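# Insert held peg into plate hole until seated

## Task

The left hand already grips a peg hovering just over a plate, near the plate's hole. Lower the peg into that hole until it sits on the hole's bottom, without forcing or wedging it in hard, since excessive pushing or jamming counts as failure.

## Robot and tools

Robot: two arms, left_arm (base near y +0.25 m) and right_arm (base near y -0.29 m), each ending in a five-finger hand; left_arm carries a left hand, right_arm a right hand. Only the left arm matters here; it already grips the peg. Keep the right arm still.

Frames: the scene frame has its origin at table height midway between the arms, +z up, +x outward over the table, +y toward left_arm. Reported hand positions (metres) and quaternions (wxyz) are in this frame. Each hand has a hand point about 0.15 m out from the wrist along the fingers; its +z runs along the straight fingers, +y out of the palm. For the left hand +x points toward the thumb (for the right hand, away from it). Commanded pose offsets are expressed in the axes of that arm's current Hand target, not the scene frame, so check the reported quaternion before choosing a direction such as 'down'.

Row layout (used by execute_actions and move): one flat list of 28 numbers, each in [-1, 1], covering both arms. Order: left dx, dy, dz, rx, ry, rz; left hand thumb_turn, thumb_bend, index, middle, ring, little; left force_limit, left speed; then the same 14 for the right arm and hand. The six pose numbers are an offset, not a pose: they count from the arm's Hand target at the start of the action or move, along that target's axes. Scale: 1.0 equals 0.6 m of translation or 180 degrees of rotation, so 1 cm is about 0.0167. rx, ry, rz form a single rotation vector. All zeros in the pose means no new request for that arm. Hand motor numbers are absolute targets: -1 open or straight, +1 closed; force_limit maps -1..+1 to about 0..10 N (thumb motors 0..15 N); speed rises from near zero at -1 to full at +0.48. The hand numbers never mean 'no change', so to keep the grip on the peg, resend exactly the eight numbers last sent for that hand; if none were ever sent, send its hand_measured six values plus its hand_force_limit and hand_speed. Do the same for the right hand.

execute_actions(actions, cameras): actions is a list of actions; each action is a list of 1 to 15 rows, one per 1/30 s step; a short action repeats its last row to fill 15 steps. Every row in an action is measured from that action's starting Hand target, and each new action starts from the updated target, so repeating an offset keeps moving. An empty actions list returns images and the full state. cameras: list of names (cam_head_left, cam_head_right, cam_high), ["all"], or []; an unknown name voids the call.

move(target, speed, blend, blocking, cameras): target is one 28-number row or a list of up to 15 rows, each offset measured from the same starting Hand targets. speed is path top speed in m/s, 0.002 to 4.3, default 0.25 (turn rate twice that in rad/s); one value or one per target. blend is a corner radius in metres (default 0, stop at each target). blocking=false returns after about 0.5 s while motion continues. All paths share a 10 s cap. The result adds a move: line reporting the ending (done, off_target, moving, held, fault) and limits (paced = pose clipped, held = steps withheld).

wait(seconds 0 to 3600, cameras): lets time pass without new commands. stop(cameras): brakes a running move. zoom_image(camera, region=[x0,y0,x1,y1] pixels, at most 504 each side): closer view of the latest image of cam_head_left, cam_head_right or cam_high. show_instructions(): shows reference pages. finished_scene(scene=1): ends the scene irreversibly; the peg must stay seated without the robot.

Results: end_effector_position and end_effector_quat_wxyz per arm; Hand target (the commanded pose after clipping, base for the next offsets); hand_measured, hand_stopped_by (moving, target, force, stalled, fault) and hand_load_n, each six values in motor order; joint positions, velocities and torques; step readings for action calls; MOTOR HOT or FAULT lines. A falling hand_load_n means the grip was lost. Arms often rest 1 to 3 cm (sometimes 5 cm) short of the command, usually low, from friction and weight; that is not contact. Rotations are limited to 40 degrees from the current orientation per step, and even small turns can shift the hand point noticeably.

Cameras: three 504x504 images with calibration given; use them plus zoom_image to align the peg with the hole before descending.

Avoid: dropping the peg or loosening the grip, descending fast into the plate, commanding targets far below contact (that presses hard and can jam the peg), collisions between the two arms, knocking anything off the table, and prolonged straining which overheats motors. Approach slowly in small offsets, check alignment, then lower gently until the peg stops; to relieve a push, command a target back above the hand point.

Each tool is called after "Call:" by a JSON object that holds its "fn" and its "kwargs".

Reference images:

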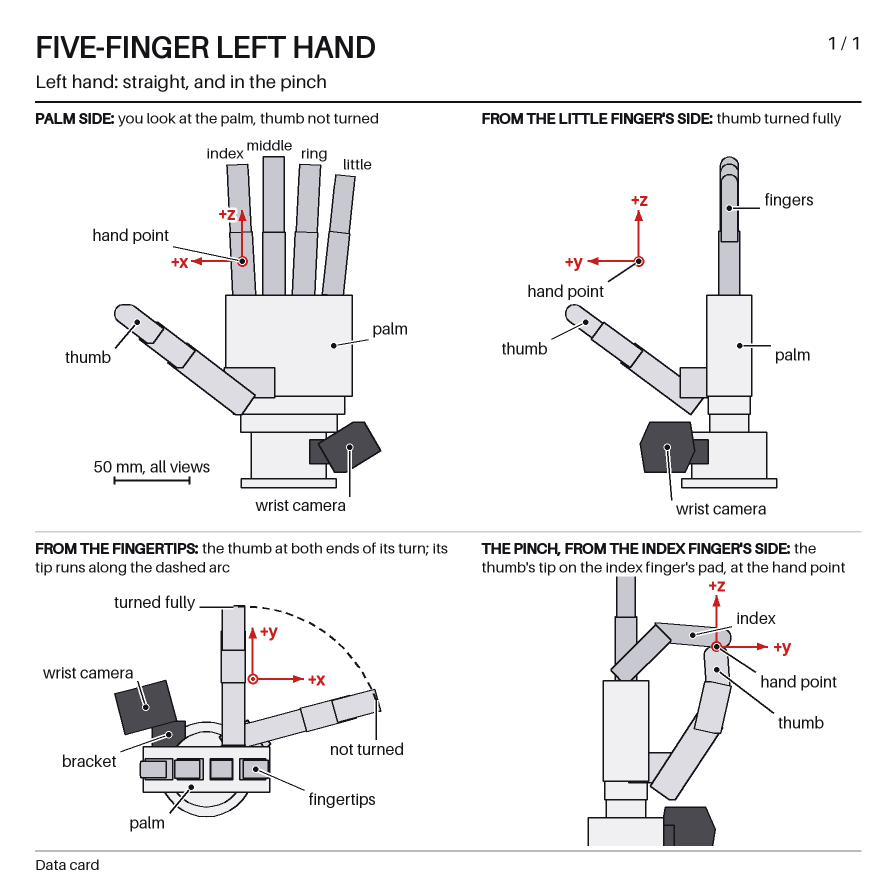

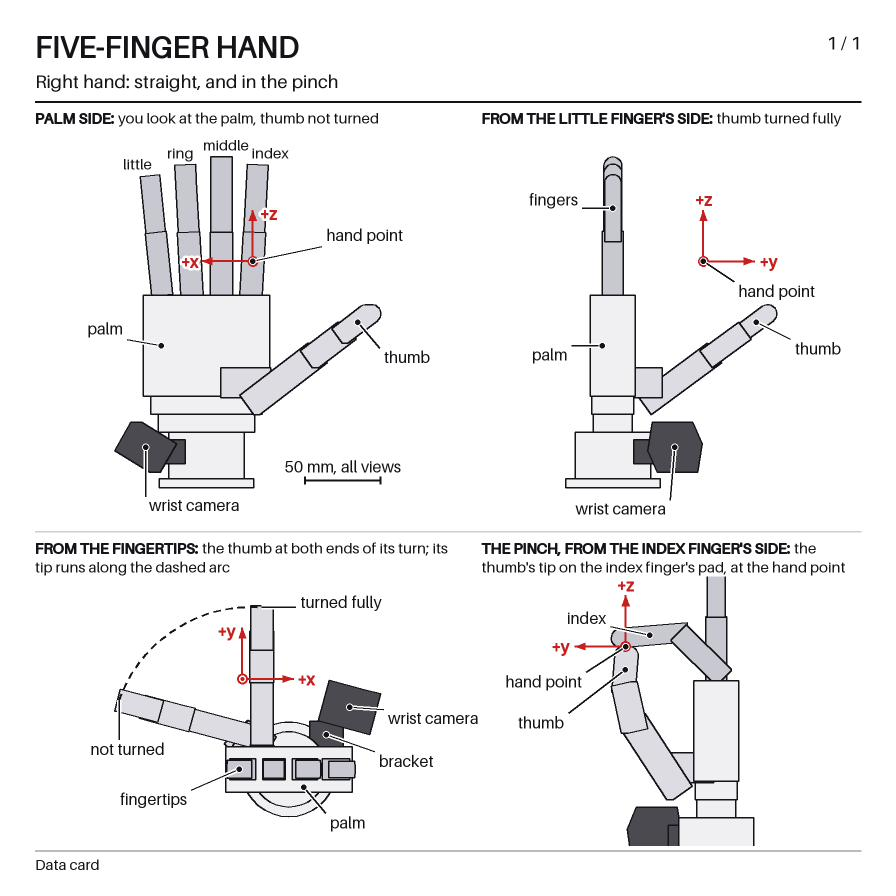

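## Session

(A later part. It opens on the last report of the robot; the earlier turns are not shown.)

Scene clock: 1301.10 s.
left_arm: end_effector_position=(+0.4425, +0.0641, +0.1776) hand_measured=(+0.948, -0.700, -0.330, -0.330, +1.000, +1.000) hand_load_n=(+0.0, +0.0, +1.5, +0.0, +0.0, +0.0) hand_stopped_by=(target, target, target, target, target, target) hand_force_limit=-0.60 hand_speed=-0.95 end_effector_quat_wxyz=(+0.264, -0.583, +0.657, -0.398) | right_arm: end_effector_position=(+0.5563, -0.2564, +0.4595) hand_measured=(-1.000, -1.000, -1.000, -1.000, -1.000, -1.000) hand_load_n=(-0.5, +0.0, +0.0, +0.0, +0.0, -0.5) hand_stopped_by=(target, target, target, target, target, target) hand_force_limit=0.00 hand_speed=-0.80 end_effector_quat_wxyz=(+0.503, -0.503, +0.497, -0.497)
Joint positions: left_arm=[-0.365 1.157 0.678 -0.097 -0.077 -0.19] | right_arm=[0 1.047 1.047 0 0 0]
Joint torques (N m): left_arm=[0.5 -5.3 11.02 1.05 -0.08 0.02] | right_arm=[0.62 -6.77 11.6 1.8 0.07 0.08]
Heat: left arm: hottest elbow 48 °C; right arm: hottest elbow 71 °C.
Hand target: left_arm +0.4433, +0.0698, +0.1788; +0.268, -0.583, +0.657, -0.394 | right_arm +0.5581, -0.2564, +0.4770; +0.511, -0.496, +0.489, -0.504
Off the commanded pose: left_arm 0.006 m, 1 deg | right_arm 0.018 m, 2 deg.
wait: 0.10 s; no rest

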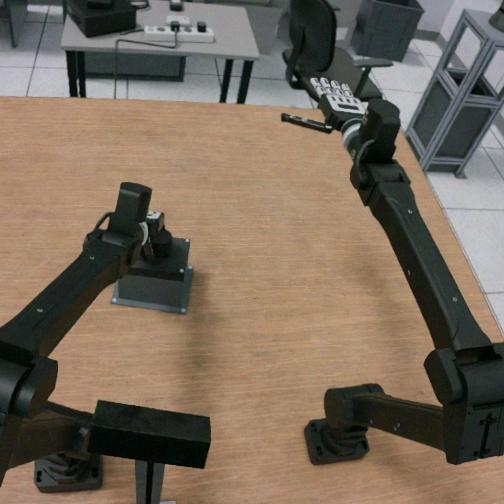

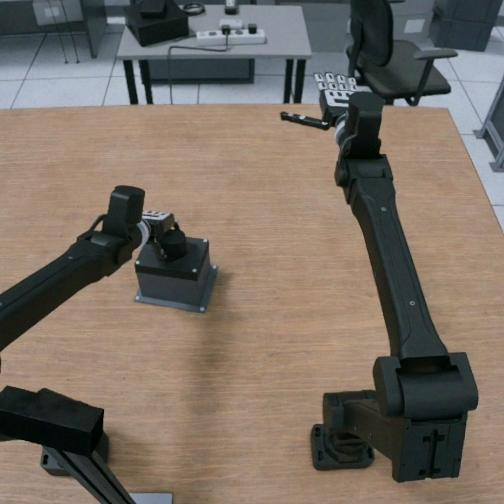

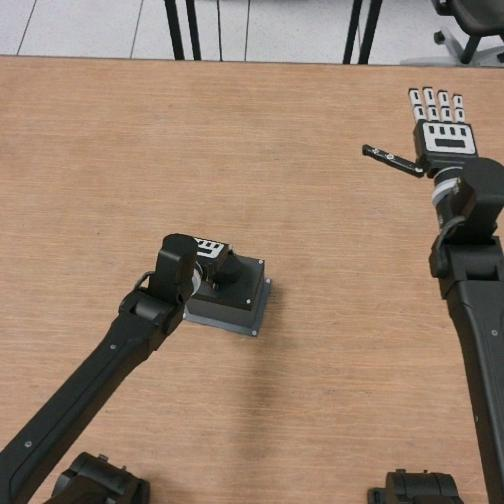

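Call:
{"fn": "move", "kwargs": {"target": [[0,0,0,0,0,0,0.948,-0.42,-0.33,-0.33,1,1,0.0,-0.9,0,0,0,0,0,0,-1,-1,-1,-1,-1,-1,0,-0.8],[0,0,0,0,0,0,0.948,-0.32,-0.24,-0.235,1,1,1.0,-0.95,0,0,0,0,0,0,-1,-1,-1,-1,-1,-1,0,-0.8]], "speed": 0.03}}

Call:
{"fn": "wait", "kwargs": {"seconds": 0.1, "cameras": ["all"]}}

Call:
{"fn": "zoom_image", "kwargs": {"camera": "cam_head_right", "region": [150, 225, 192, 267]}}

Call:
{"fn": "zoom_image", "kwargs": {"camera": "cam_high", "region": [203, 252, 245, 294]}}

Scene clock: 1330.67 s.
left_arm: end_effector_position=(+0.4437, +0.0645, +0.1796) hand_measured=(+0.948, -0.338, -0.244, -0.238, +1.000, +1.000) hand_load_n=(+0.0, +14.0, +11.5, +8.5, +0.0, +0.0) hand_stopped_by=(target, force, force, target, target, target) hand_force_limit=1.00 hand_speed=-0.95 end_effector_quat_wxyz=(+0.267, -0.582, +0.655, -0.400) | right_arm: end_effector_position=(+0.5563, -0.2564, +0.4595) hand_measured=(-1.000, -1.000, -1.000, -1.000, -1.000, -1.000) hand_load_n=(+0.0, -0.5, +0.0, +0.0, +0.0, +0.0) hand_stopped_by=(target, target, target, target, target, target) hand_force_limit=0.00 hand_speed=-0.80 end_effector_quat_wxyz=(+0.503, -0.503, +0.497, -0.497)
Joint positions: left_arm=[-0.365 1.155 0.678 -0.092 -0.081 -0.19] | right_arm=[0 1.047 1.047 0 0 0]
Joint torques (N m): left_arm=[0.5 -5.19 11.03 0.8 0.08 0.01] | right_arm=[0.56 -6.83 11.6 1.8 0.05 0.08]
Heat: left arm: hottest elbow 48 °C; right arm: hottest elbow 71 °C.
Hand target: left_arm +0.4433, +0.0699, +0.1786; +0.268, -0.583, +0.658, -0.394 | right_arm +0.5581, -0.2564, +0.4770; +0.511, -0.496, +0.489, -0.504
Off the commanded pose: left_arm 0.005 m, 1 deg | right_arm 0.018 m, 2 deg.
move: done

Scene clock: 1330.77 s.
left_arm: end_effector_position=(+0.4437, +0.0645, +0.1796) hand_measured=(+0.948, -0.338, -0.244, -0.238, +1.000, +1.000) hand_load_n=(+0.0, +14.0, +11.5, +8.5, +0.0, +0.0) hand_stopped_by=(target, force, force, target, target, target) hand_force_limit=1.00 hand_speed=-0.95 end_effector_quat_wxyz=(+0.267, -0.582, +0.655, -0.400) | right_arm: end_effector_position=(+0.5563, -0.2564, +0.4595) hand_measured=(-1.000, -1.000, -1.000, -1.000, -1.000, -1.000) hand_load_n=(-0.5, +0.0, +0.0, +0.0, +0.0, +0.0) hand_stopped_by=(target, target, target, target, target, target) hand_force_limit=0.00 hand_speed=-0.80 end_effector_quat_wxyz=(+0.503, -0.503, +0.497, -0.497)
Joint positions: left_arm=[-0.365 1.155 0.678 -0.092 -0.081 -0.19] | right_arm=[0 1.047 1.047 0 0 0]
Joint torques (N m): left_arm=[0.5 -5.13 11.03 0.84 0.08 0.01] | right_arm=[0.67 -6.77 11.63 1.78 0.06 0.07]
Heat: left arm: hottest elbow 48 °C; right arm: hottest elbow 71 °C.
Hand target: left_arm +0.4433, +0.0699, +0.1786; +0.268, -0.583, +0.658, -0.394 | right_arm +0.5581, -0.2564, +0.4770; +0.511, -0.496, +0.489, -0.504
Off the commanded pose: left_arm 0.005 m, 1 deg | right_arm 0.018 m, 2 deg.
wait: 0.10 s; no rest

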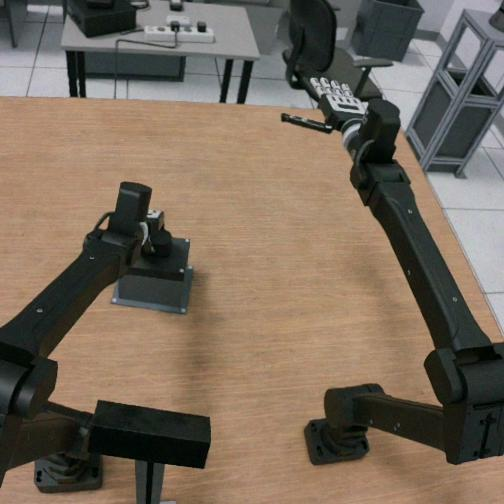

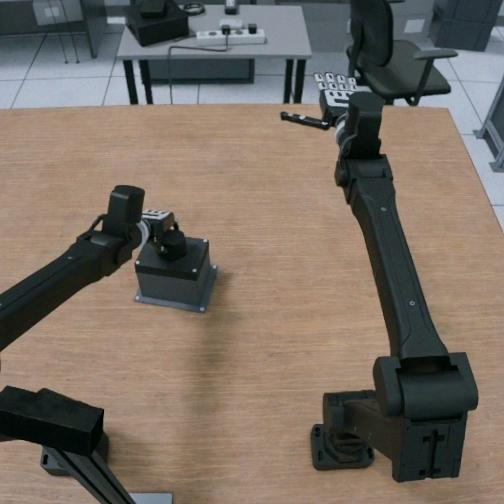

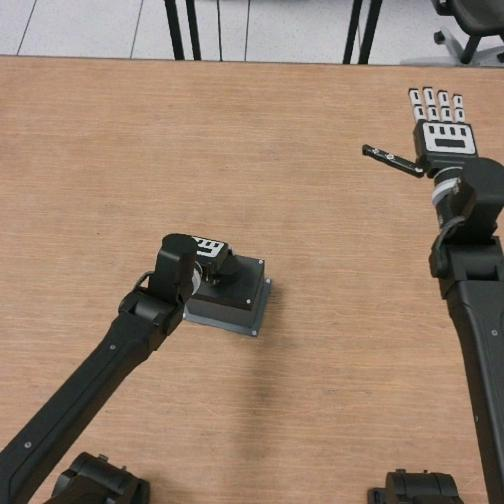

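Scaled by 12.000.

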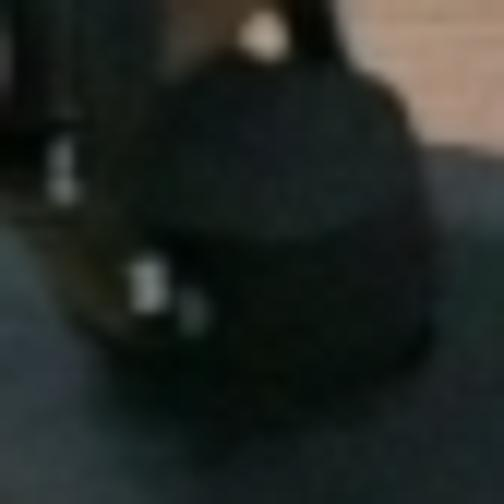

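Scaled by 12.000.

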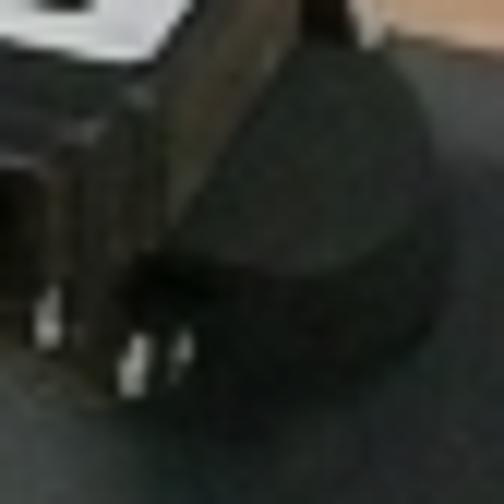

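Call:
{"fn": "move", "kwargs": {"target": [-0.0009,0.0129,0.0046,0,0,0,0.948,-0.32,-0.24,-0.235,1,1,1.0,-0.95,0,0,0,0,0,0,-1,-1,-1,-1,-1,-1,0,-0.8], "speed": 0.02}}

Call:
{"fn": "wait", "kwargs": {"seconds": 0.1, "cameras": ["all"]}}

Call:
{"fn": "zoom_image", "kwargs": {"camera": "cam_head_right", "region": [150, 225, 192, 267]}}

Call:
{"fn": "zoom_image", "kwargs": {"camera": "cam_high", "region": [203, 252, 245, 294]}}

Scene clock: 1333.67 s.
left_arm: end_effector_position=(+0.4441, +0.0643, +0.1798) hand_measured=(+0.948, -0.338, -0.244, -0.238, +1.000, +1.000) hand_load_n=(+0.0, +14.0, +10.5, +7.5, +0.0, +0.0) hand_stopped_by=(target, force, force, target, target, target) hand_force_limit=1.00 hand_speed=-0.95 end_effector_quat_wxyz=(+0.268, -0.582, +0.655, -0.402) | right_arm: end_effector_position=(+0.5563, -0.2564, +0.4595) hand_measured=(-1.000, -1.000, -1.000, -1.000, -1.000, -1.000) hand_load_n=(+0.0, +0.0, +0.0, +0.0, +0.0, -0.5) hand_stopped_by=(target, target, target, target, target, target) hand_force_limit=0.00 hand_speed=-0.80 end_effector_quat_wxyz=(+0.503, -0.503, +0.497, -0.497)
Joint positions: left_arm=[-0.365 1.155 0.677 -0.087 -0.081 -0.19] | right_arm=[0 1.047 1.047 0 0 0]
Joint torques (N m): left_arm=[0.32 -4.78 9.51 1.63 0.02 0] | right_arm=[0.73 -6.77 11.6 1.8 0.05 0.07]
Heat: left arm: hottest elbow 48 °C; right arm: hottest elbow 71 °C.
Hand target: left_arm +0.4414, +0.0699, +0.1707; +0.268, -0.583, +0.657, -0.394 | right_arm +0.5581, -0.2564, +0.4770; +0.511, -0.496, +0.489, -0.504
Off the commanded pose: left_arm 0.011 m, 1 deg | right_arm 0.018 m, 2 deg.
move: off_target (left_arm)

Scene clock: 1333.77 s.
left_arm: end_effector_position=(+0.4441, +0.0643, +0.1798) hand_measured=(+0.948, -0.338, -0.244, -0.238, +1.000, +1.000) hand_load_n=(+0.0, +14.0, +11.0, +8.0, +0.0, +0.0) hand_stopped_by=(target, force, force, target, target, target) hand_force_limit=1.00 hand_speed=-0.95 end_effector_quat_wxyz=(+0.268, -0.582, +0.655, -0.402) | right_arm: end_effector_position=(+0.5563, -0.2564, +0.4595) hand_measured=(-1.000, -1.000, -1.000, -1.000, -1.000, -1.000) hand_load_n=(-0.5, +0.0, +0.0, +0.0, +0.0, +0.0) hand_stopped_by=(target, target, target, target, target, target) hand_force_limit=0.00 hand_speed=-0.80 end_effector_quat_wxyz=(+0.503, -0.503, +0.497, -0.497)
Joint positions: left_arm=[-0.365 1.155 0.677 -0.087 -0.081 -0.19] | right_arm=[0 1.047 1.047 0 0 0]
Joint torques (N m): left_arm=[0.21 -4.78 9.51 1.66 0.01 0] | right_arm=[0.67 -6.71 11.6 1.78 0.07 0.07]
Heat: left arm: hottest elbow 48 °C; right arm: hottest elbow 71 °C.
Hand target: left_arm +0.4414, +0.0699, +0.1707; +0.268, -0.583, +0.657, -0.394 | right_arm +0.5581, -0.2564, +0.4770; +0.511, -0.496, +0.489, -0.504
Off the commanded pose: left_arm 0.011 m, 1 deg | right_arm 0.018 m, 2 deg.
wait: 0.10 s; no rest

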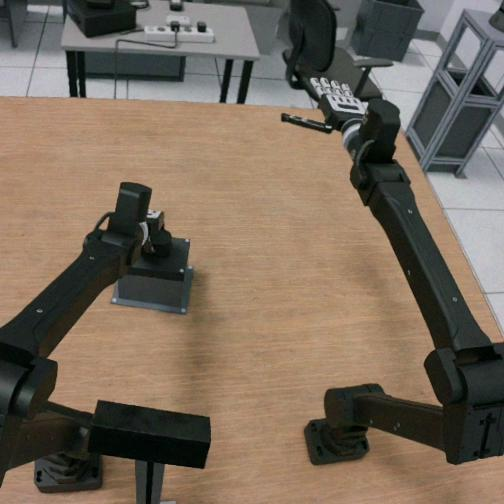

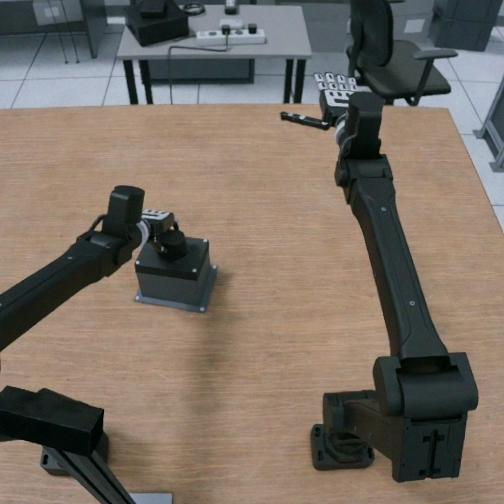

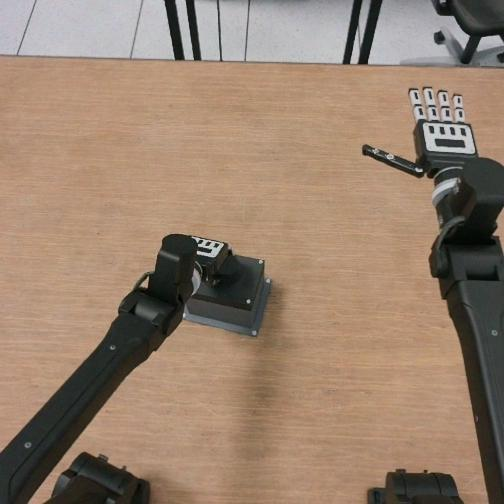

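Scaled by 12.000.

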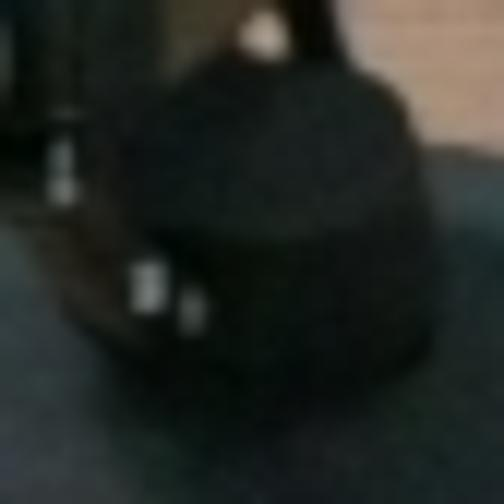

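Scaled by 12.000.

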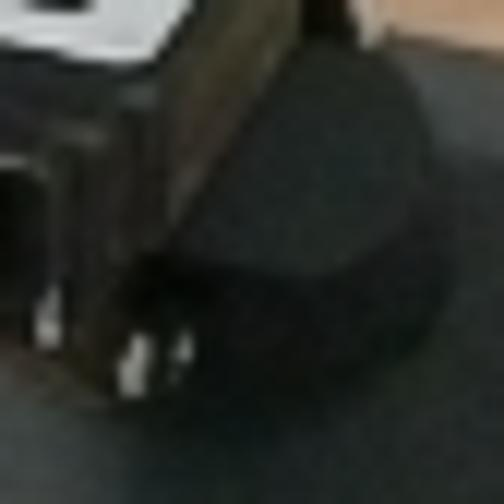

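Call:
{"fn": "move", "kwargs": {"target": [[0.0011,-0.0277,-0.0064,0,0,0,0.948,-0.32,-0.24,-0.235,1,1,1.0,-0.95,0,0,0,0,0,0,-1,-1,-1,-1,-1,-1,0,-0.8],[0.0011,-0.0277,-0.0064,0,0,0,0.948,-0.40,-0.244,-0.238,1,1,1.0,-0.98,0,0,0,0,0,0,-1,-1,-1,-1,-1,-1,0,-0.8]], "speed": 0.02}}

Call:
{"fn": "wait", "kwargs": {"seconds": 0.1, "cameras": ["all"]}}

Call:
{"fn": "zoom_image", "kwargs": {"camera": "cam_head_right", "region": [150, 225, 192, 267]}}

Call:
{"fn": "zoom_image", "kwargs": {"camera": "cam_high", "region": [203, 252, 245, 294]}}

Scene clock: 1345.90 s.
left_arm: end_effector_position=(+0.4438, +0.0646, +0.1797) hand_measured=(+0.948, -0.400, -0.246, -0.240, +1.000, +1.000) hand_load_n=(+0.0, +0.0, +6.0, +4.5, +0.0, +0.0) hand_stopped_by=(target, moving, force, target, target, target) hand_force_limit=1.00 hand_speed=-0.98 end_effector_quat_wxyz=(+0.267, -0.583, +0.655, -0.400) | right_arm: end_effector_position=(+0.5563, -0.2564, +0.4595) hand_measured=(-1.000, -1.000, -1.000, -1.000, -1.000, -1.000) hand_load_n=(+0.0, +0.0, +0.0, +0.0, +0.0, -0.5) hand_stopped_by=(target, target, target, target, target, target) hand_force_limit=0.00 hand_speed=-0.80 end_effector_quat_wxyz=(+0.503, -0.503, +0.497, -0.497)
Joint positions: left_arm=[-0.364 1.155 0.68 -0.095 -0.081 -0.19] | right_arm=[0 1.047 1.047 0 0 0]
Joint torques (N m): left_arm=[0.73 -5.36 12.93 0.02 0.22 0.04] | right_arm=[0.62 -6.71 11.6 1.78 0.06 0.07]
Heat: left arm: hottest elbow 47 °C; right arm: hottest elbow 71 °C.
Hand target: left_arm +0.4472, +0.0699, +0.1864; +0.268, -0.583, +0.658, -0.394 | right_arm +0.5581, -0.2564, +0.4770; +0.511, -0.496, +0.489, -0.504
Off the commanded pose: left_arm 0.009 m, 1 deg | right_arm 0.018 m, 2 deg.
move: done

Scene clock: 1346.00 s.
left_arm: end_effector_position=(+0.4438, +0.0646, +0.1797) hand_measured=(+0.948, -0.400, -0.246, -0.240, +1.000, +1.000) hand_load_n=(+0.0, +0.0, +6.0, +4.5, +0.0, +0.0) hand_stopped_by=(target, target, force, target, target, target) hand_force_limit=1.00 hand_speed=-0.98 end_effector_quat_wxyz=(+0.267, -0.583, +0.655, -0.400) | right_arm: end_effector_position=(+0.5563, -0.2564, +0.4595) hand_measured=(-1.000, -1.000, -1.000, -1.000, -1.000, -1.000) hand_load_n=(-0.5, +0.0, +0.0, +0.0, +0.0, -0.5) hand_stopped_by=(target, target, target, target, target, target) hand_force_limit=0.00 hand_speed=-0.80 end_effector_quat_wxyz=(+0.503, -0.503, +0.497, -0.497)
Joint positions: left_arm=[-0.364 1.155 0.68 -0.095 -0.081 -0.19] | right_arm=[0 1.047 1.047 0 0 0]
Joint torques (N m): left_arm=[0.67 -5.3 12.92 0.02 0.22 0.04] | right_arm=[0.67 -6.83 11.62 1.81 0.06 0.07]
Heat: left arm: hottest elbow 47 °C; right arm: hottest elbow 71 °C.
Hand target: left_arm +0.4472, +0.0699, +0.1864; +0.268, -0.583, +0.658, -0.394 | right_arm +0.5581, -0.2564, +0.4770; +0.511, -0.496, +0.489, -0.504
Off the commanded pose: left_arm 0.009 m, 1 deg | right_arm 0.018 m, 2 deg.
wait: 0.10 s; no rest

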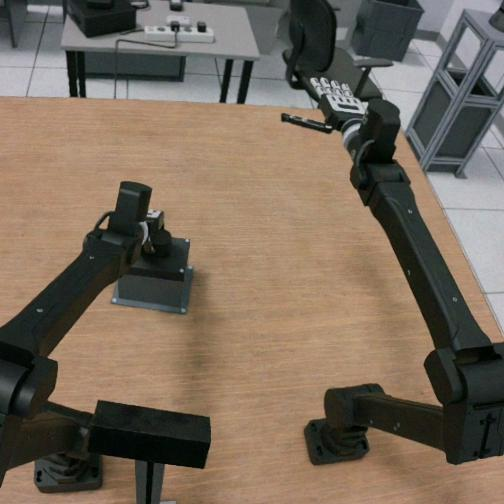

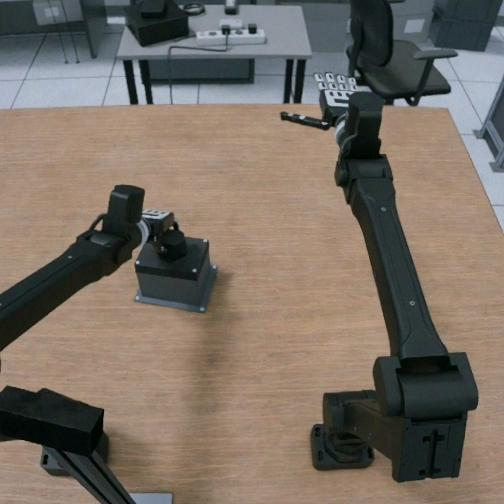

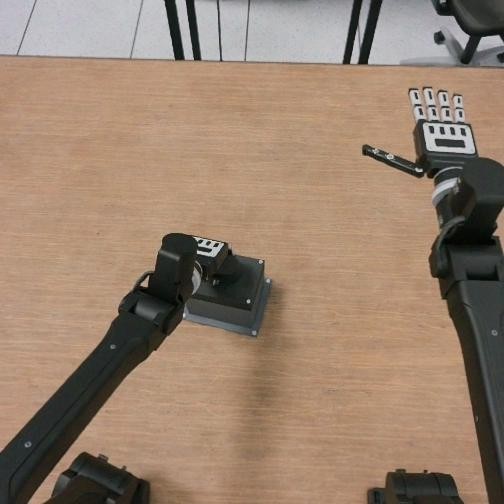

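Scaled by 12.000.

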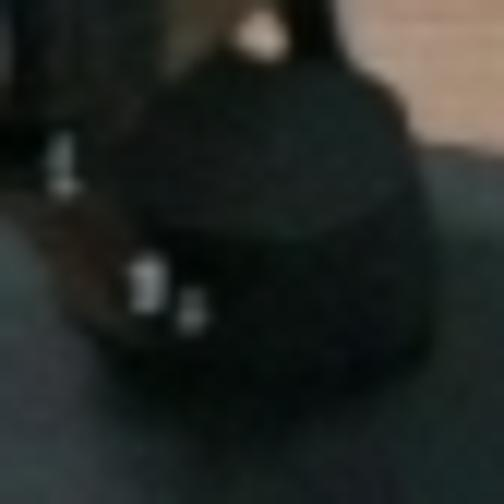

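Scaled by 12.000.

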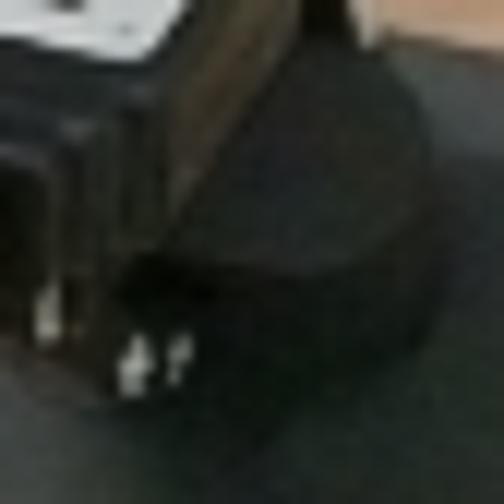

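Call:
{"fn": "move", "kwargs": {"target": [0,0,0,0,0,0,0.948,-0.40,-0.39,-0.385,1,1,1.0,-0.98,0,0,0,0,0,0,-1,-1,-1,-1,-1,-1,0,-0.8], "speed": 0.02}}

Call:
{"fn": "wait", "kwargs": {"seconds": 0.1, "cameras": ["all"]}}

Call:
{"fn": "zoom_image", "kwargs": {"camera": "cam_head_right", "region": [150, 225, 192, 267]}}

Call:
{"fn": "zoom_image", "kwargs": {"camera": "cam_high", "region": [203, 252, 245, 294]}}

Scene clock: 1362.40 s.
left_arm: end_effector_position=(+0.4390, +0.0660, +0.1759) hand_measured=(+0.948, -0.400, -0.390, -0.386, +1.000, +1.000) hand_load_n=(+0.5, +0.0, +0.0, +0.0, +0.0, +0.0) hand_stopped_by=(target, target, target, target, target, target) hand_force_limit=1.00 hand_speed=-0.98 end_effector_quat_wxyz=(+0.262, -0.585, +0.661, -0.391) | right_arm: end_effector_position=(+0.5563, -0.2564, +0.4595) hand_measured=(-1.000, -1.000, -1.000, -1.000, -1.000, -1.000) hand_load_n=(-0.5, +0.0, +0.0, +0.0, -0.5, +0.0) hand_stopped_by=(target, target, target, target, target, target) hand_force_limit=0.00 hand_speed=-0.80 end_effector_quat_wxyz=(+0.503, -0.503, +0.497, -0.497)
Joint positions: left_arm=[-0.364 1.153 0.68 -0.12 -0.079 -0.188] | right_arm=[0 1.047 1.047 0 0 0]
Joint torques (N m): left_arm=[0.79 -5.19 12.93 1.01 0.13 0.03] | right_arm=[0.56 -6.83 11.6 1.78 0.06 0.08]
Heat: left arm: hottest elbow 48 °C; right arm: hottest elbow 72 °C.
Hand target: left_arm +0.4472, +0.0698, +0.1865; +0.268, -0.583, +0.658, -0.394 | right_arm +0.5581, -0.2564, +0.4770; +0.511, -0.496, +0.489, -0.504
Off the commanded pose: left_arm 0.014 m, 1 deg | right_arm 0.018 m, 2 deg.
move: done

Scene clock: 1362.50 s.
left_arm: end_effector_position=(+0.4390, +0.0660, +0.1759) hand_measured=(+0.948, -0.400, -0.390, -0.386, +1.000, +1.000) hand_load_n=(+0.0, +0.0, +0.5, +0.0, +0.0, +0.0) hand_stopped_by=(target, target, target, target, target, target) hand_force_limit=1.00 hand_speed=-0.98 end_effector_quat_wxyz=(+0.262, -0.585, +0.661, -0.391) | right_arm: end_effector_position=(+0.5563, -0.2564, +0.4595) hand_measured=(-1.000, -1.000, -1.000, -1.000, -1.000, -1.000) hand_load_n=(+0.0, +0.0, +0.0, +0.0, +0.0, +0.0) hand_stopped_by=(target, target, target, target, target, target) hand_force_limit=0.00 hand_speed=-0.80 end_effector_quat_wxyz=(+0.503, -0.503, +0.497, -0.497)
Joint positions: left_arm=[-0.364 1.153 0.68 -0.12 -0.079 -0.188] | right_arm=[0 1.047 1.047 0 0 0]
Joint torques (N m): left_arm=[0.79 -5.13 12.94 0.99 0.12 0.02] | right_arm=[0.67 -6.83 11.62 1.78 0.05 0.07]
Heat: left arm: hottest elbow 48 °C; right arm: hottest elbow 72 °C.
Hand target: left_arm +0.4472, +0.0698, +0.1865; +0.268, -0.583, +0.658, -0.394 | right_arm +0.5581, -0.2564, +0.4770; +0.511, -0.496, +0.489, -0.504
Off the commanded pose: left_arm 0.014 m, 1 deg | right_arm 0.018 m, 2 deg.
wait: 0.10 s; no rest

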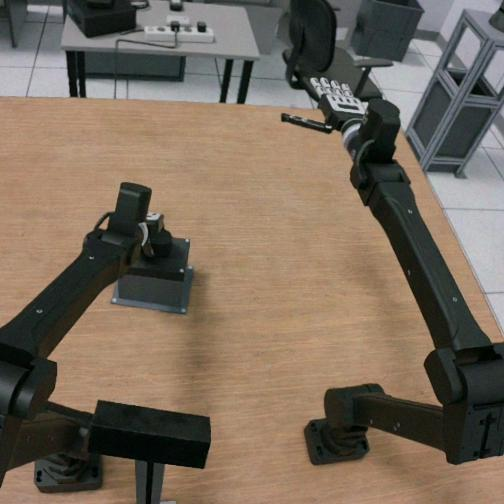

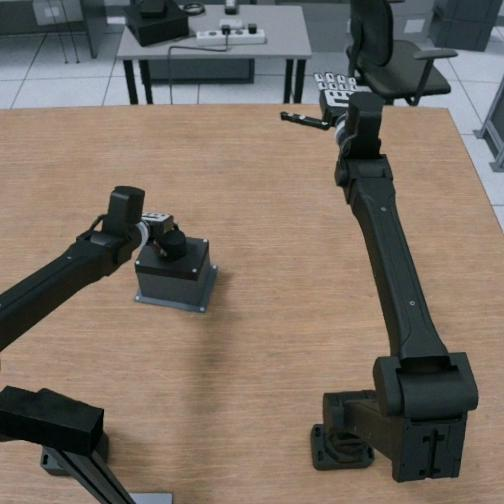

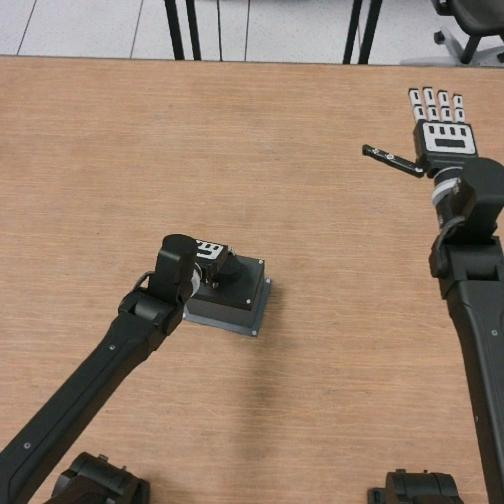

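Scaled by 12.000.

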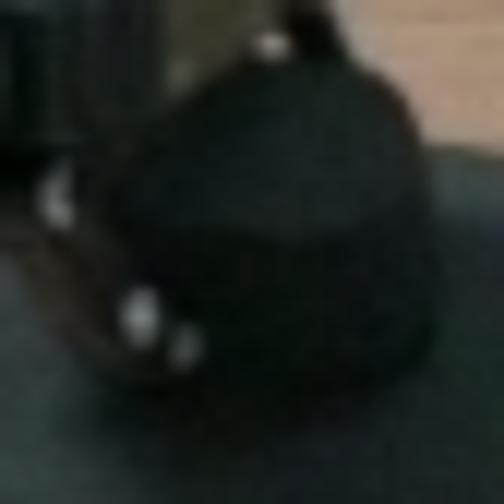

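Scaled by 12.000.

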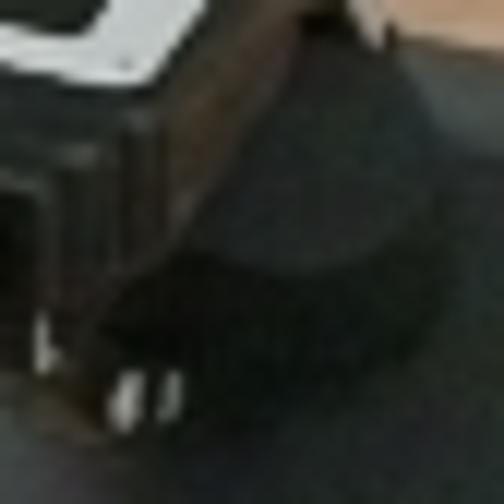

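Call:
{"fn": "move", "kwargs": {"target": [0,0,0,0,0,0,0.948,-0.45,-0.43,-0.425,1,1,1.0,-0.98,0,0,0,0,0,0,-1,-1,-1,-1,-1,-1,0,-0.8], "speed": 0.02, "cameras": ["all"]}}

Call:
{"fn": "zoom_image", "kwargs": {"camera": "cam_head_right", "region": [150, 225, 192, 267]}}

Call:
{"fn": "zoom_image", "kwargs": {"camera": "cam_high", "region": [203, 252, 245, 294]}}

Scene clock: 1366.40 s.
left_arm: end_effector_position=(+0.4390, +0.0660, +0.1759) hand_measured=(+0.948, -0.450, -0.430, -0.426, +1.000, +1.000) hand_load_n=(+0.0, +0.0, +0.0, +0.0, +0.0, +0.0) hand_stopped_by=(target, moving, target, target, target, target) hand_force_limit=1.00 hand_speed=-0.98 end_effector_quat_wxyz=(+0.262, -0.585, +0.661, -0.391) | right_arm: end_effector_position=(+0.5563, -0.2564, +0.4595) hand_measured=(-1.000, -1.000, -1.000, -1.000, -1.000, -1.000) hand_load_n=(-0.5, +0.0, -0.5, +0.0, +0.0, +0.0) hand_stopped_by=(target, target, target, target, target, target) hand_force_limit=0.00 hand_speed=-0.80 end_effector_quat_wxyz=(+0.503, -0.503, +0.497, -0.497)
Joint positions: left_arm=[-0.364 1.153 0.68 -0.12 -0.079 -0.188] | right_arm=[0 1.047 1.047 0 0 0]
Joint velocities: left_arm=[-0.015 -0.015 0.002 0.007 -0.154 -0.007] | right_arm=[within noise]
Joint torques (N m): left_arm=[0.91 -5.07 12.93 0.96 0.12 0.03] | right_arm=[0.67 -6.71 11.62 1.81 0.06 0.08]
Heat: left arm: hottest elbow 49 °C; right arm: hottest elbow 72 °C.
Hand target: left_arm +0.4472, +0.0698, +0.1865; +0.268, -0.583, +0.658, -0.394 | right_arm +0.5581, -0.2564, +0.4770; +0.511, -0.496, +0.489, -0.504
Off the commanded pose: left_arm 0.014 m, 1 deg | right_arm 0.018 m, 2 deg.
move: done

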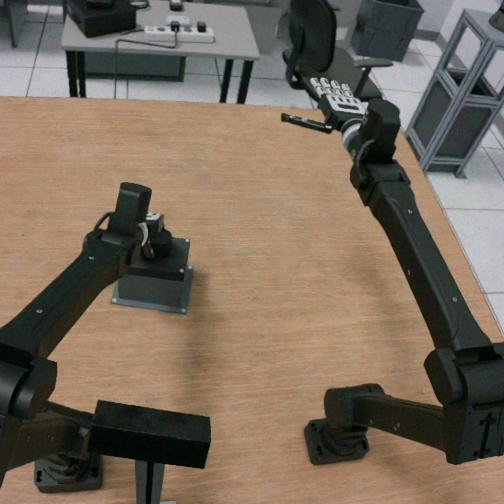

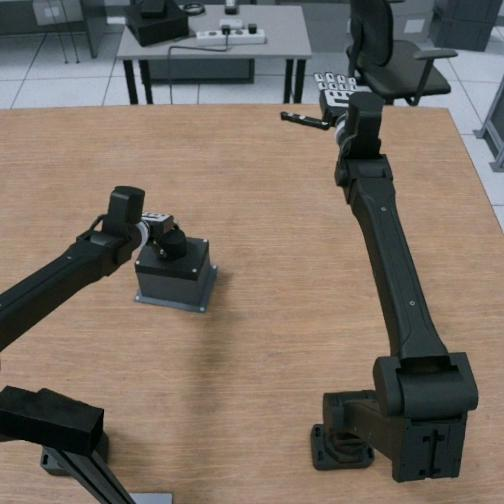

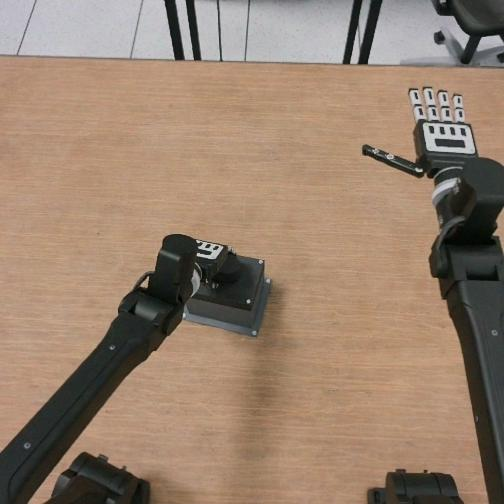

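Scaled by 12.000.

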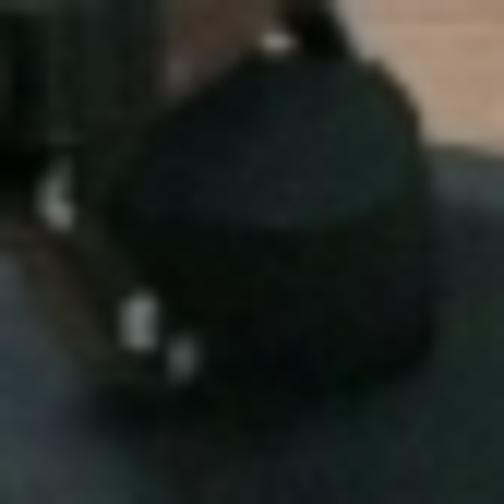

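Scaled by 12.000.

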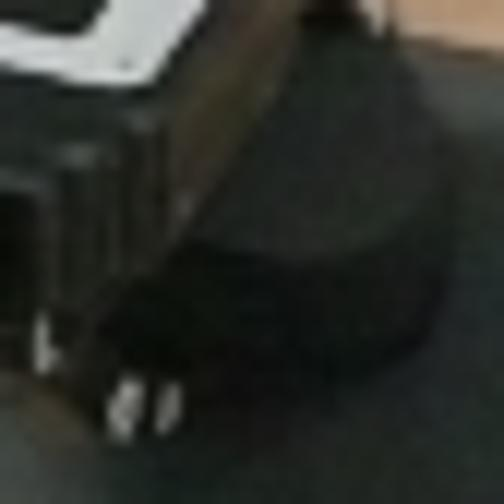

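Call:
{"fn": "move", "kwargs": {"target": [[0,0,0,0,0,0,0.948,-0.9,-1,-1,1,1,1.0,-0.8,0,0,0,0,0,0,-1,-1,-1,-1,-1,-1,0,-0.8],[-0.097,-0.138,-0.107,0,0,0,0.948,-0.9,-1,-1,1,1,1.0,-0.8,0,0,0,0,0,0,-1,-1,-1,-1,-1,-1,0,-0.8]], "speed": 0.08, "cameras": ["all"]}}

Call:
{"fn": "zoom_image", "kwargs": {"camera": "cam_head_right", "region": [150, 225, 192, 267]}}

Call:
{"fn": "zoom_image", "kwargs": {"camera": "cam_high", "region": [203, 252, 245, 294]}}

Call:
{"fn": "zoom_image", "kwargs": {"camera": "cam_head_left", "region": [135, 225, 177, 267]}}

Scene clock: 1381.83 s.
left_arm: end_effector_position=(+0.4379, +0.1353, +0.2550) hand_measured=(+0.948, -0.900, -1.000, -1.000, +1.000, +1.000) hand_load_n=(+0.0, +0.0, +0.0, +0.0, +0.0, +0.0) hand_stopped_by=(target, target, target, target, target, target) hand_force_limit=1.00 hand_speed=-0.80 end_effector_quat_wxyz=(+0.251, -0.592, +0.665, -0.380) | right_arm: end_effector_position=(+0.5563, -0.2564, +0.4595) hand_measured=(-1.000, -1.000, -1.000, -1.000, -1.000, -1.000) hand_load_n=(+0.0, +0.0, +0.0, +0.0, -0.5, +0.0) hand_stopped_by=(target, target, target, target, target, target) hand_force_limit=0.00 hand_speed=-0.80 end_effector_quat_wxyz=(+0.503, -0.503, +0.497, -0.497)
Joint positions: left_arm=[-0.156 1.027 0.831 -0.431 0.095 -0.074] | right_arm=[0 1.047 1.047 0 0 0]
Joint torques (N m): left_arm=[0.85 -4.54 16.47 1.03 0.21 0.01] | right_arm=[0.56 -6.71 11.63 1.78 0.06 0.08]
Heat: left arm: hottest elbow 49 °C; right arm: hottest elbow 72 °C.
Hand target: left_arm +0.4514, +0.1394, +0.2843; +0.268, -0.584, +0.657, -0.394 | right_arm +0.5581, -0.2564, +0.4770; +0.511, -0.496, +0.489, -0.504
Off the commanded pose: left_arm 0.032 m, 3 deg | right_arm 0.018 m, 2 deg.
move: off_target (left_arm)

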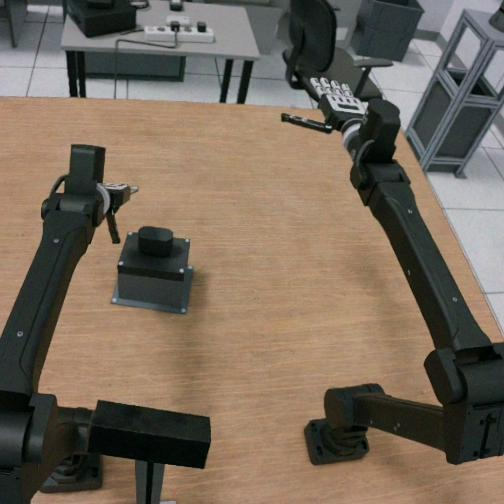

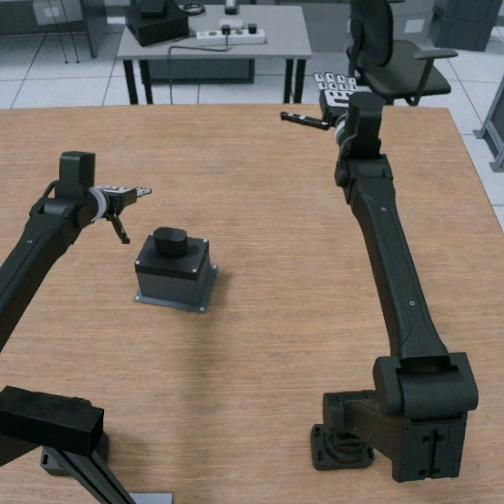

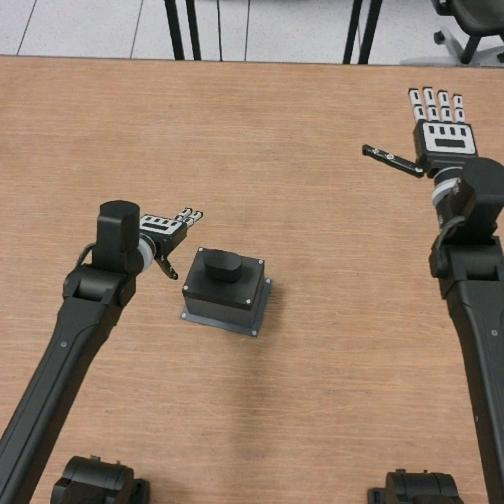

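Scaled by 12.000.

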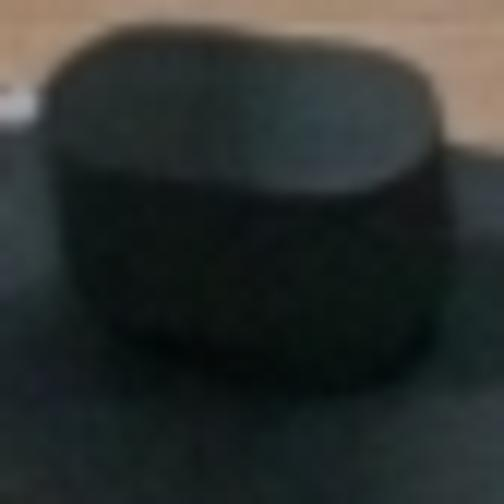

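Scaled by 12.000.

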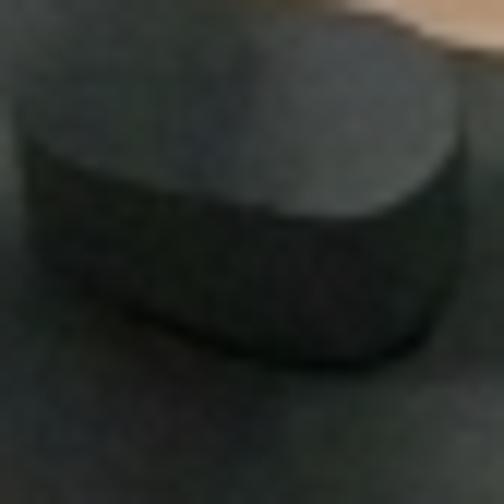

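Scaled by 12.000.

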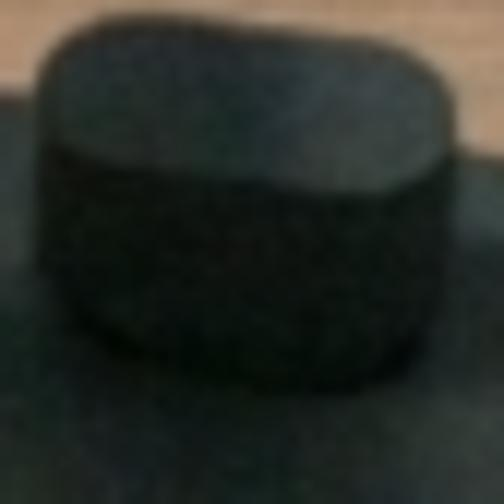

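Call:
{"fn": "zoom_image", "kwargs": {"camera": "cam_head_right", "region": [150, 240, 190, 262]}}

Call:
{"fn": "zoom_image", "kwargs": {"camera": "cam_high", "region": [200, 245, 246, 288]}}

Call:
{"fn": "zoom_image", "kwargs": {"camera": "cam_high", "region": [170, 220, 290, 340]}}

Call:
{"fn": "zoom_image", "kwargs": {"camera": "cam_head_right", "region": [120, 210, 230, 320]}}

Scaled by 12.600.

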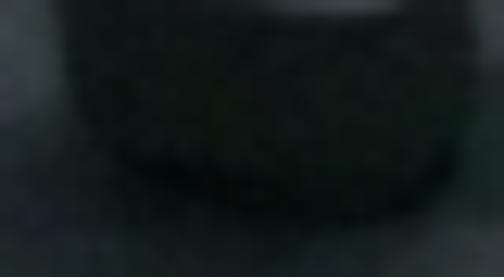

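Scaled by 10.957.

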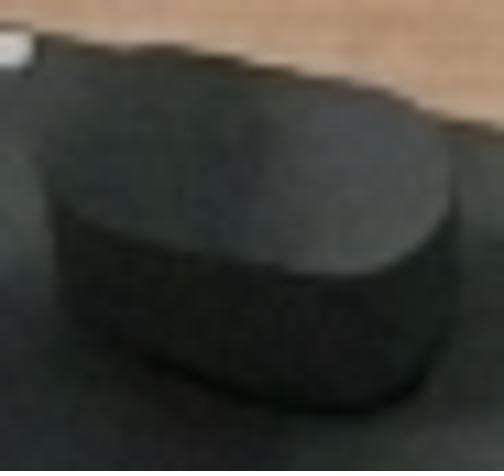

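Scaled by 4.200.

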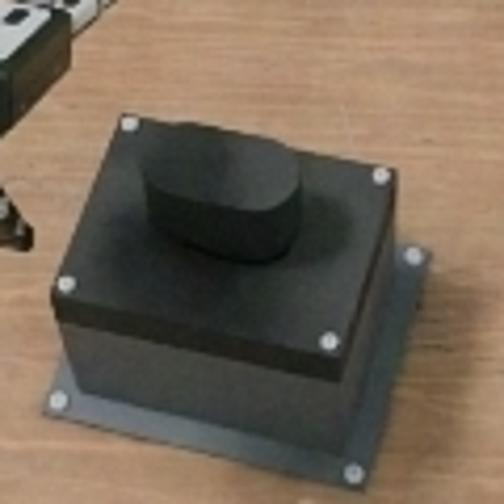

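Scaled by 4.582.

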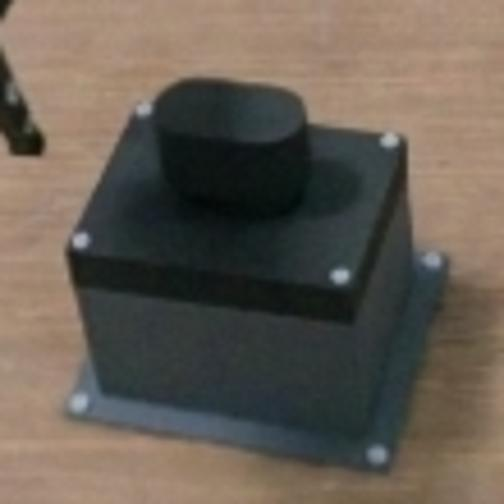

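Call:
{"fn": "move", "kwargs": {"target": [[0.1302,0.0474,0.0577,0,0,0,0.948,-0.7,-0.65,-0.65,1,1,1.0,-0.5,0,0,0,0,0,0,-1,-1,-1,-1,-1,-1,0,-0.8],[0.1195,0.1345,0.1118,0,0,0,0.948,-0.7,-0.65,-0.65,1,1,1.0,-0.5,0,0,0,0,0,0,-1,-1,-1,-1,-1,-1,0,-0.8]], "speed": [0.1, 0.04], "cameras": ["all"]}}

Call:
{"fn": "zoom_image", "kwargs": {"camera": "cam_head_right", "region": [150, 225, 192, 267]}}

Call:
{"fn": "zoom_image", "kwargs": {"camera": "cam_high", "region": [203, 252, 245, 294]}}

Scene clock: 1443.73 s.
left_arm: end_effector_position=(+0.4480, +0.0620, +0.1893) hand_measured=(+0.948, -0.700, -0.650, -0.650, +1.000, +1.000) hand_load_n=(+0.0, +0.5, +0.0, +0.0, +0.0, +0.0) hand_stopped_by=(target, target, target, target, target, target) hand_force_limit=1.00 hand_speed=-0.50 end_effector_quat_wxyz=(+0.270, -0.584, +0.659, -0.389) | right_arm: end_effector_position=(+0.5563, -0.2564, +0.4595) hand_measured=(-1.000, -1.000, -1.000, -1.000, -1.000, -1.000) hand_load_n=(-0.5, +0.0, +0.0, +0.0, +0.0, +0.0) hand_stopped_by=(target, target, target, target, target, target) hand_force_limit=0.00 hand_speed=-0.80 end_effector_quat_wxyz=(+0.503, -0.503, +0.497, -0.497)
Joint positions: left_arm=[-0.376 1.16 0.723 -0.151 -0.103 -0.188] | right_arm=[0 1.047 1.047 0 0 0]
Joint torques (N m): left_arm=[-1.49 -4.66 10.76 2.11 -0.14 -0.2] | right_arm=[0.56 -6.83 11.63 1.78 0.06 0.07]
Heat: left arm: hottest elbow 57 °C; right arm: hottest elbow 73 °C.
Hand target: left_arm +0.4484, +0.0561, +0.1882; +0.268, -0.584, +0.657, -0.394 | right_arm +0.5581, -0.2564, +0.4770; +0.511, -0.496, +0.489, -0.504
Off the commanded pose: left_arm 0.006 m, 1 deg | right_arm 0.018 m, 2 deg.
move: done

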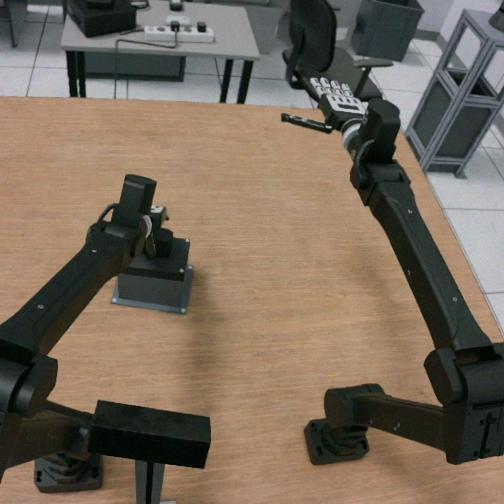

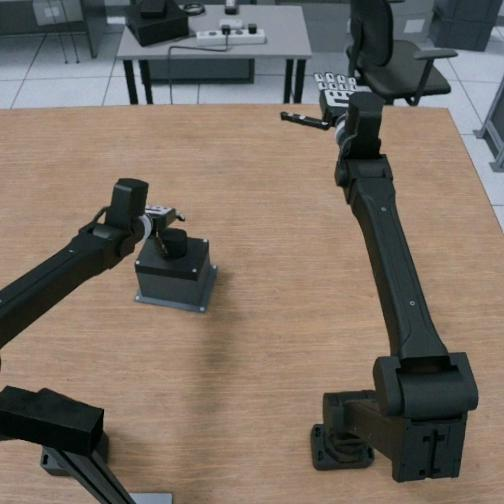

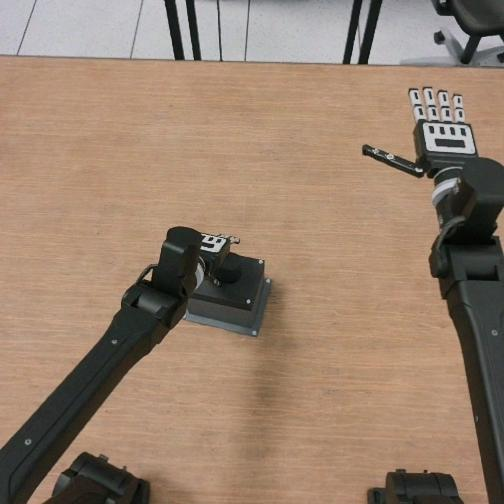

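Scaled by 12.000.

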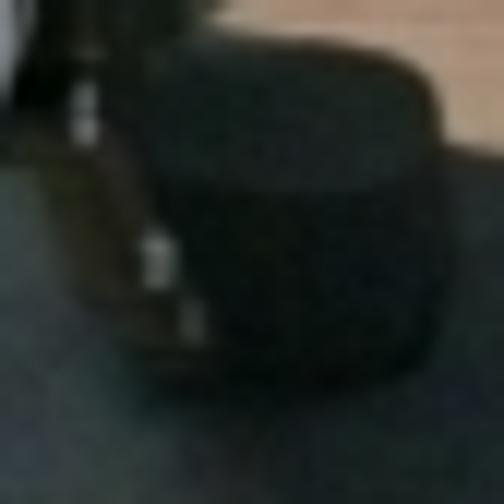

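Scaled by 12.000.

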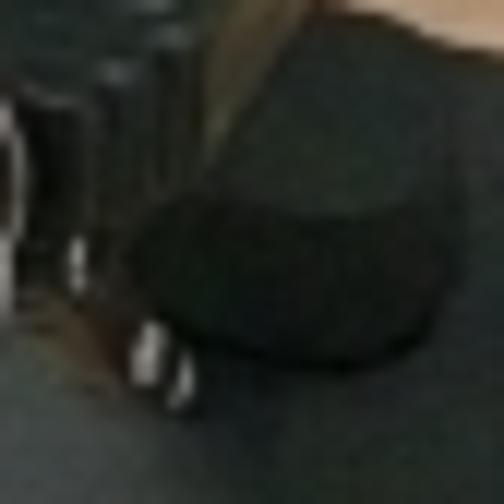

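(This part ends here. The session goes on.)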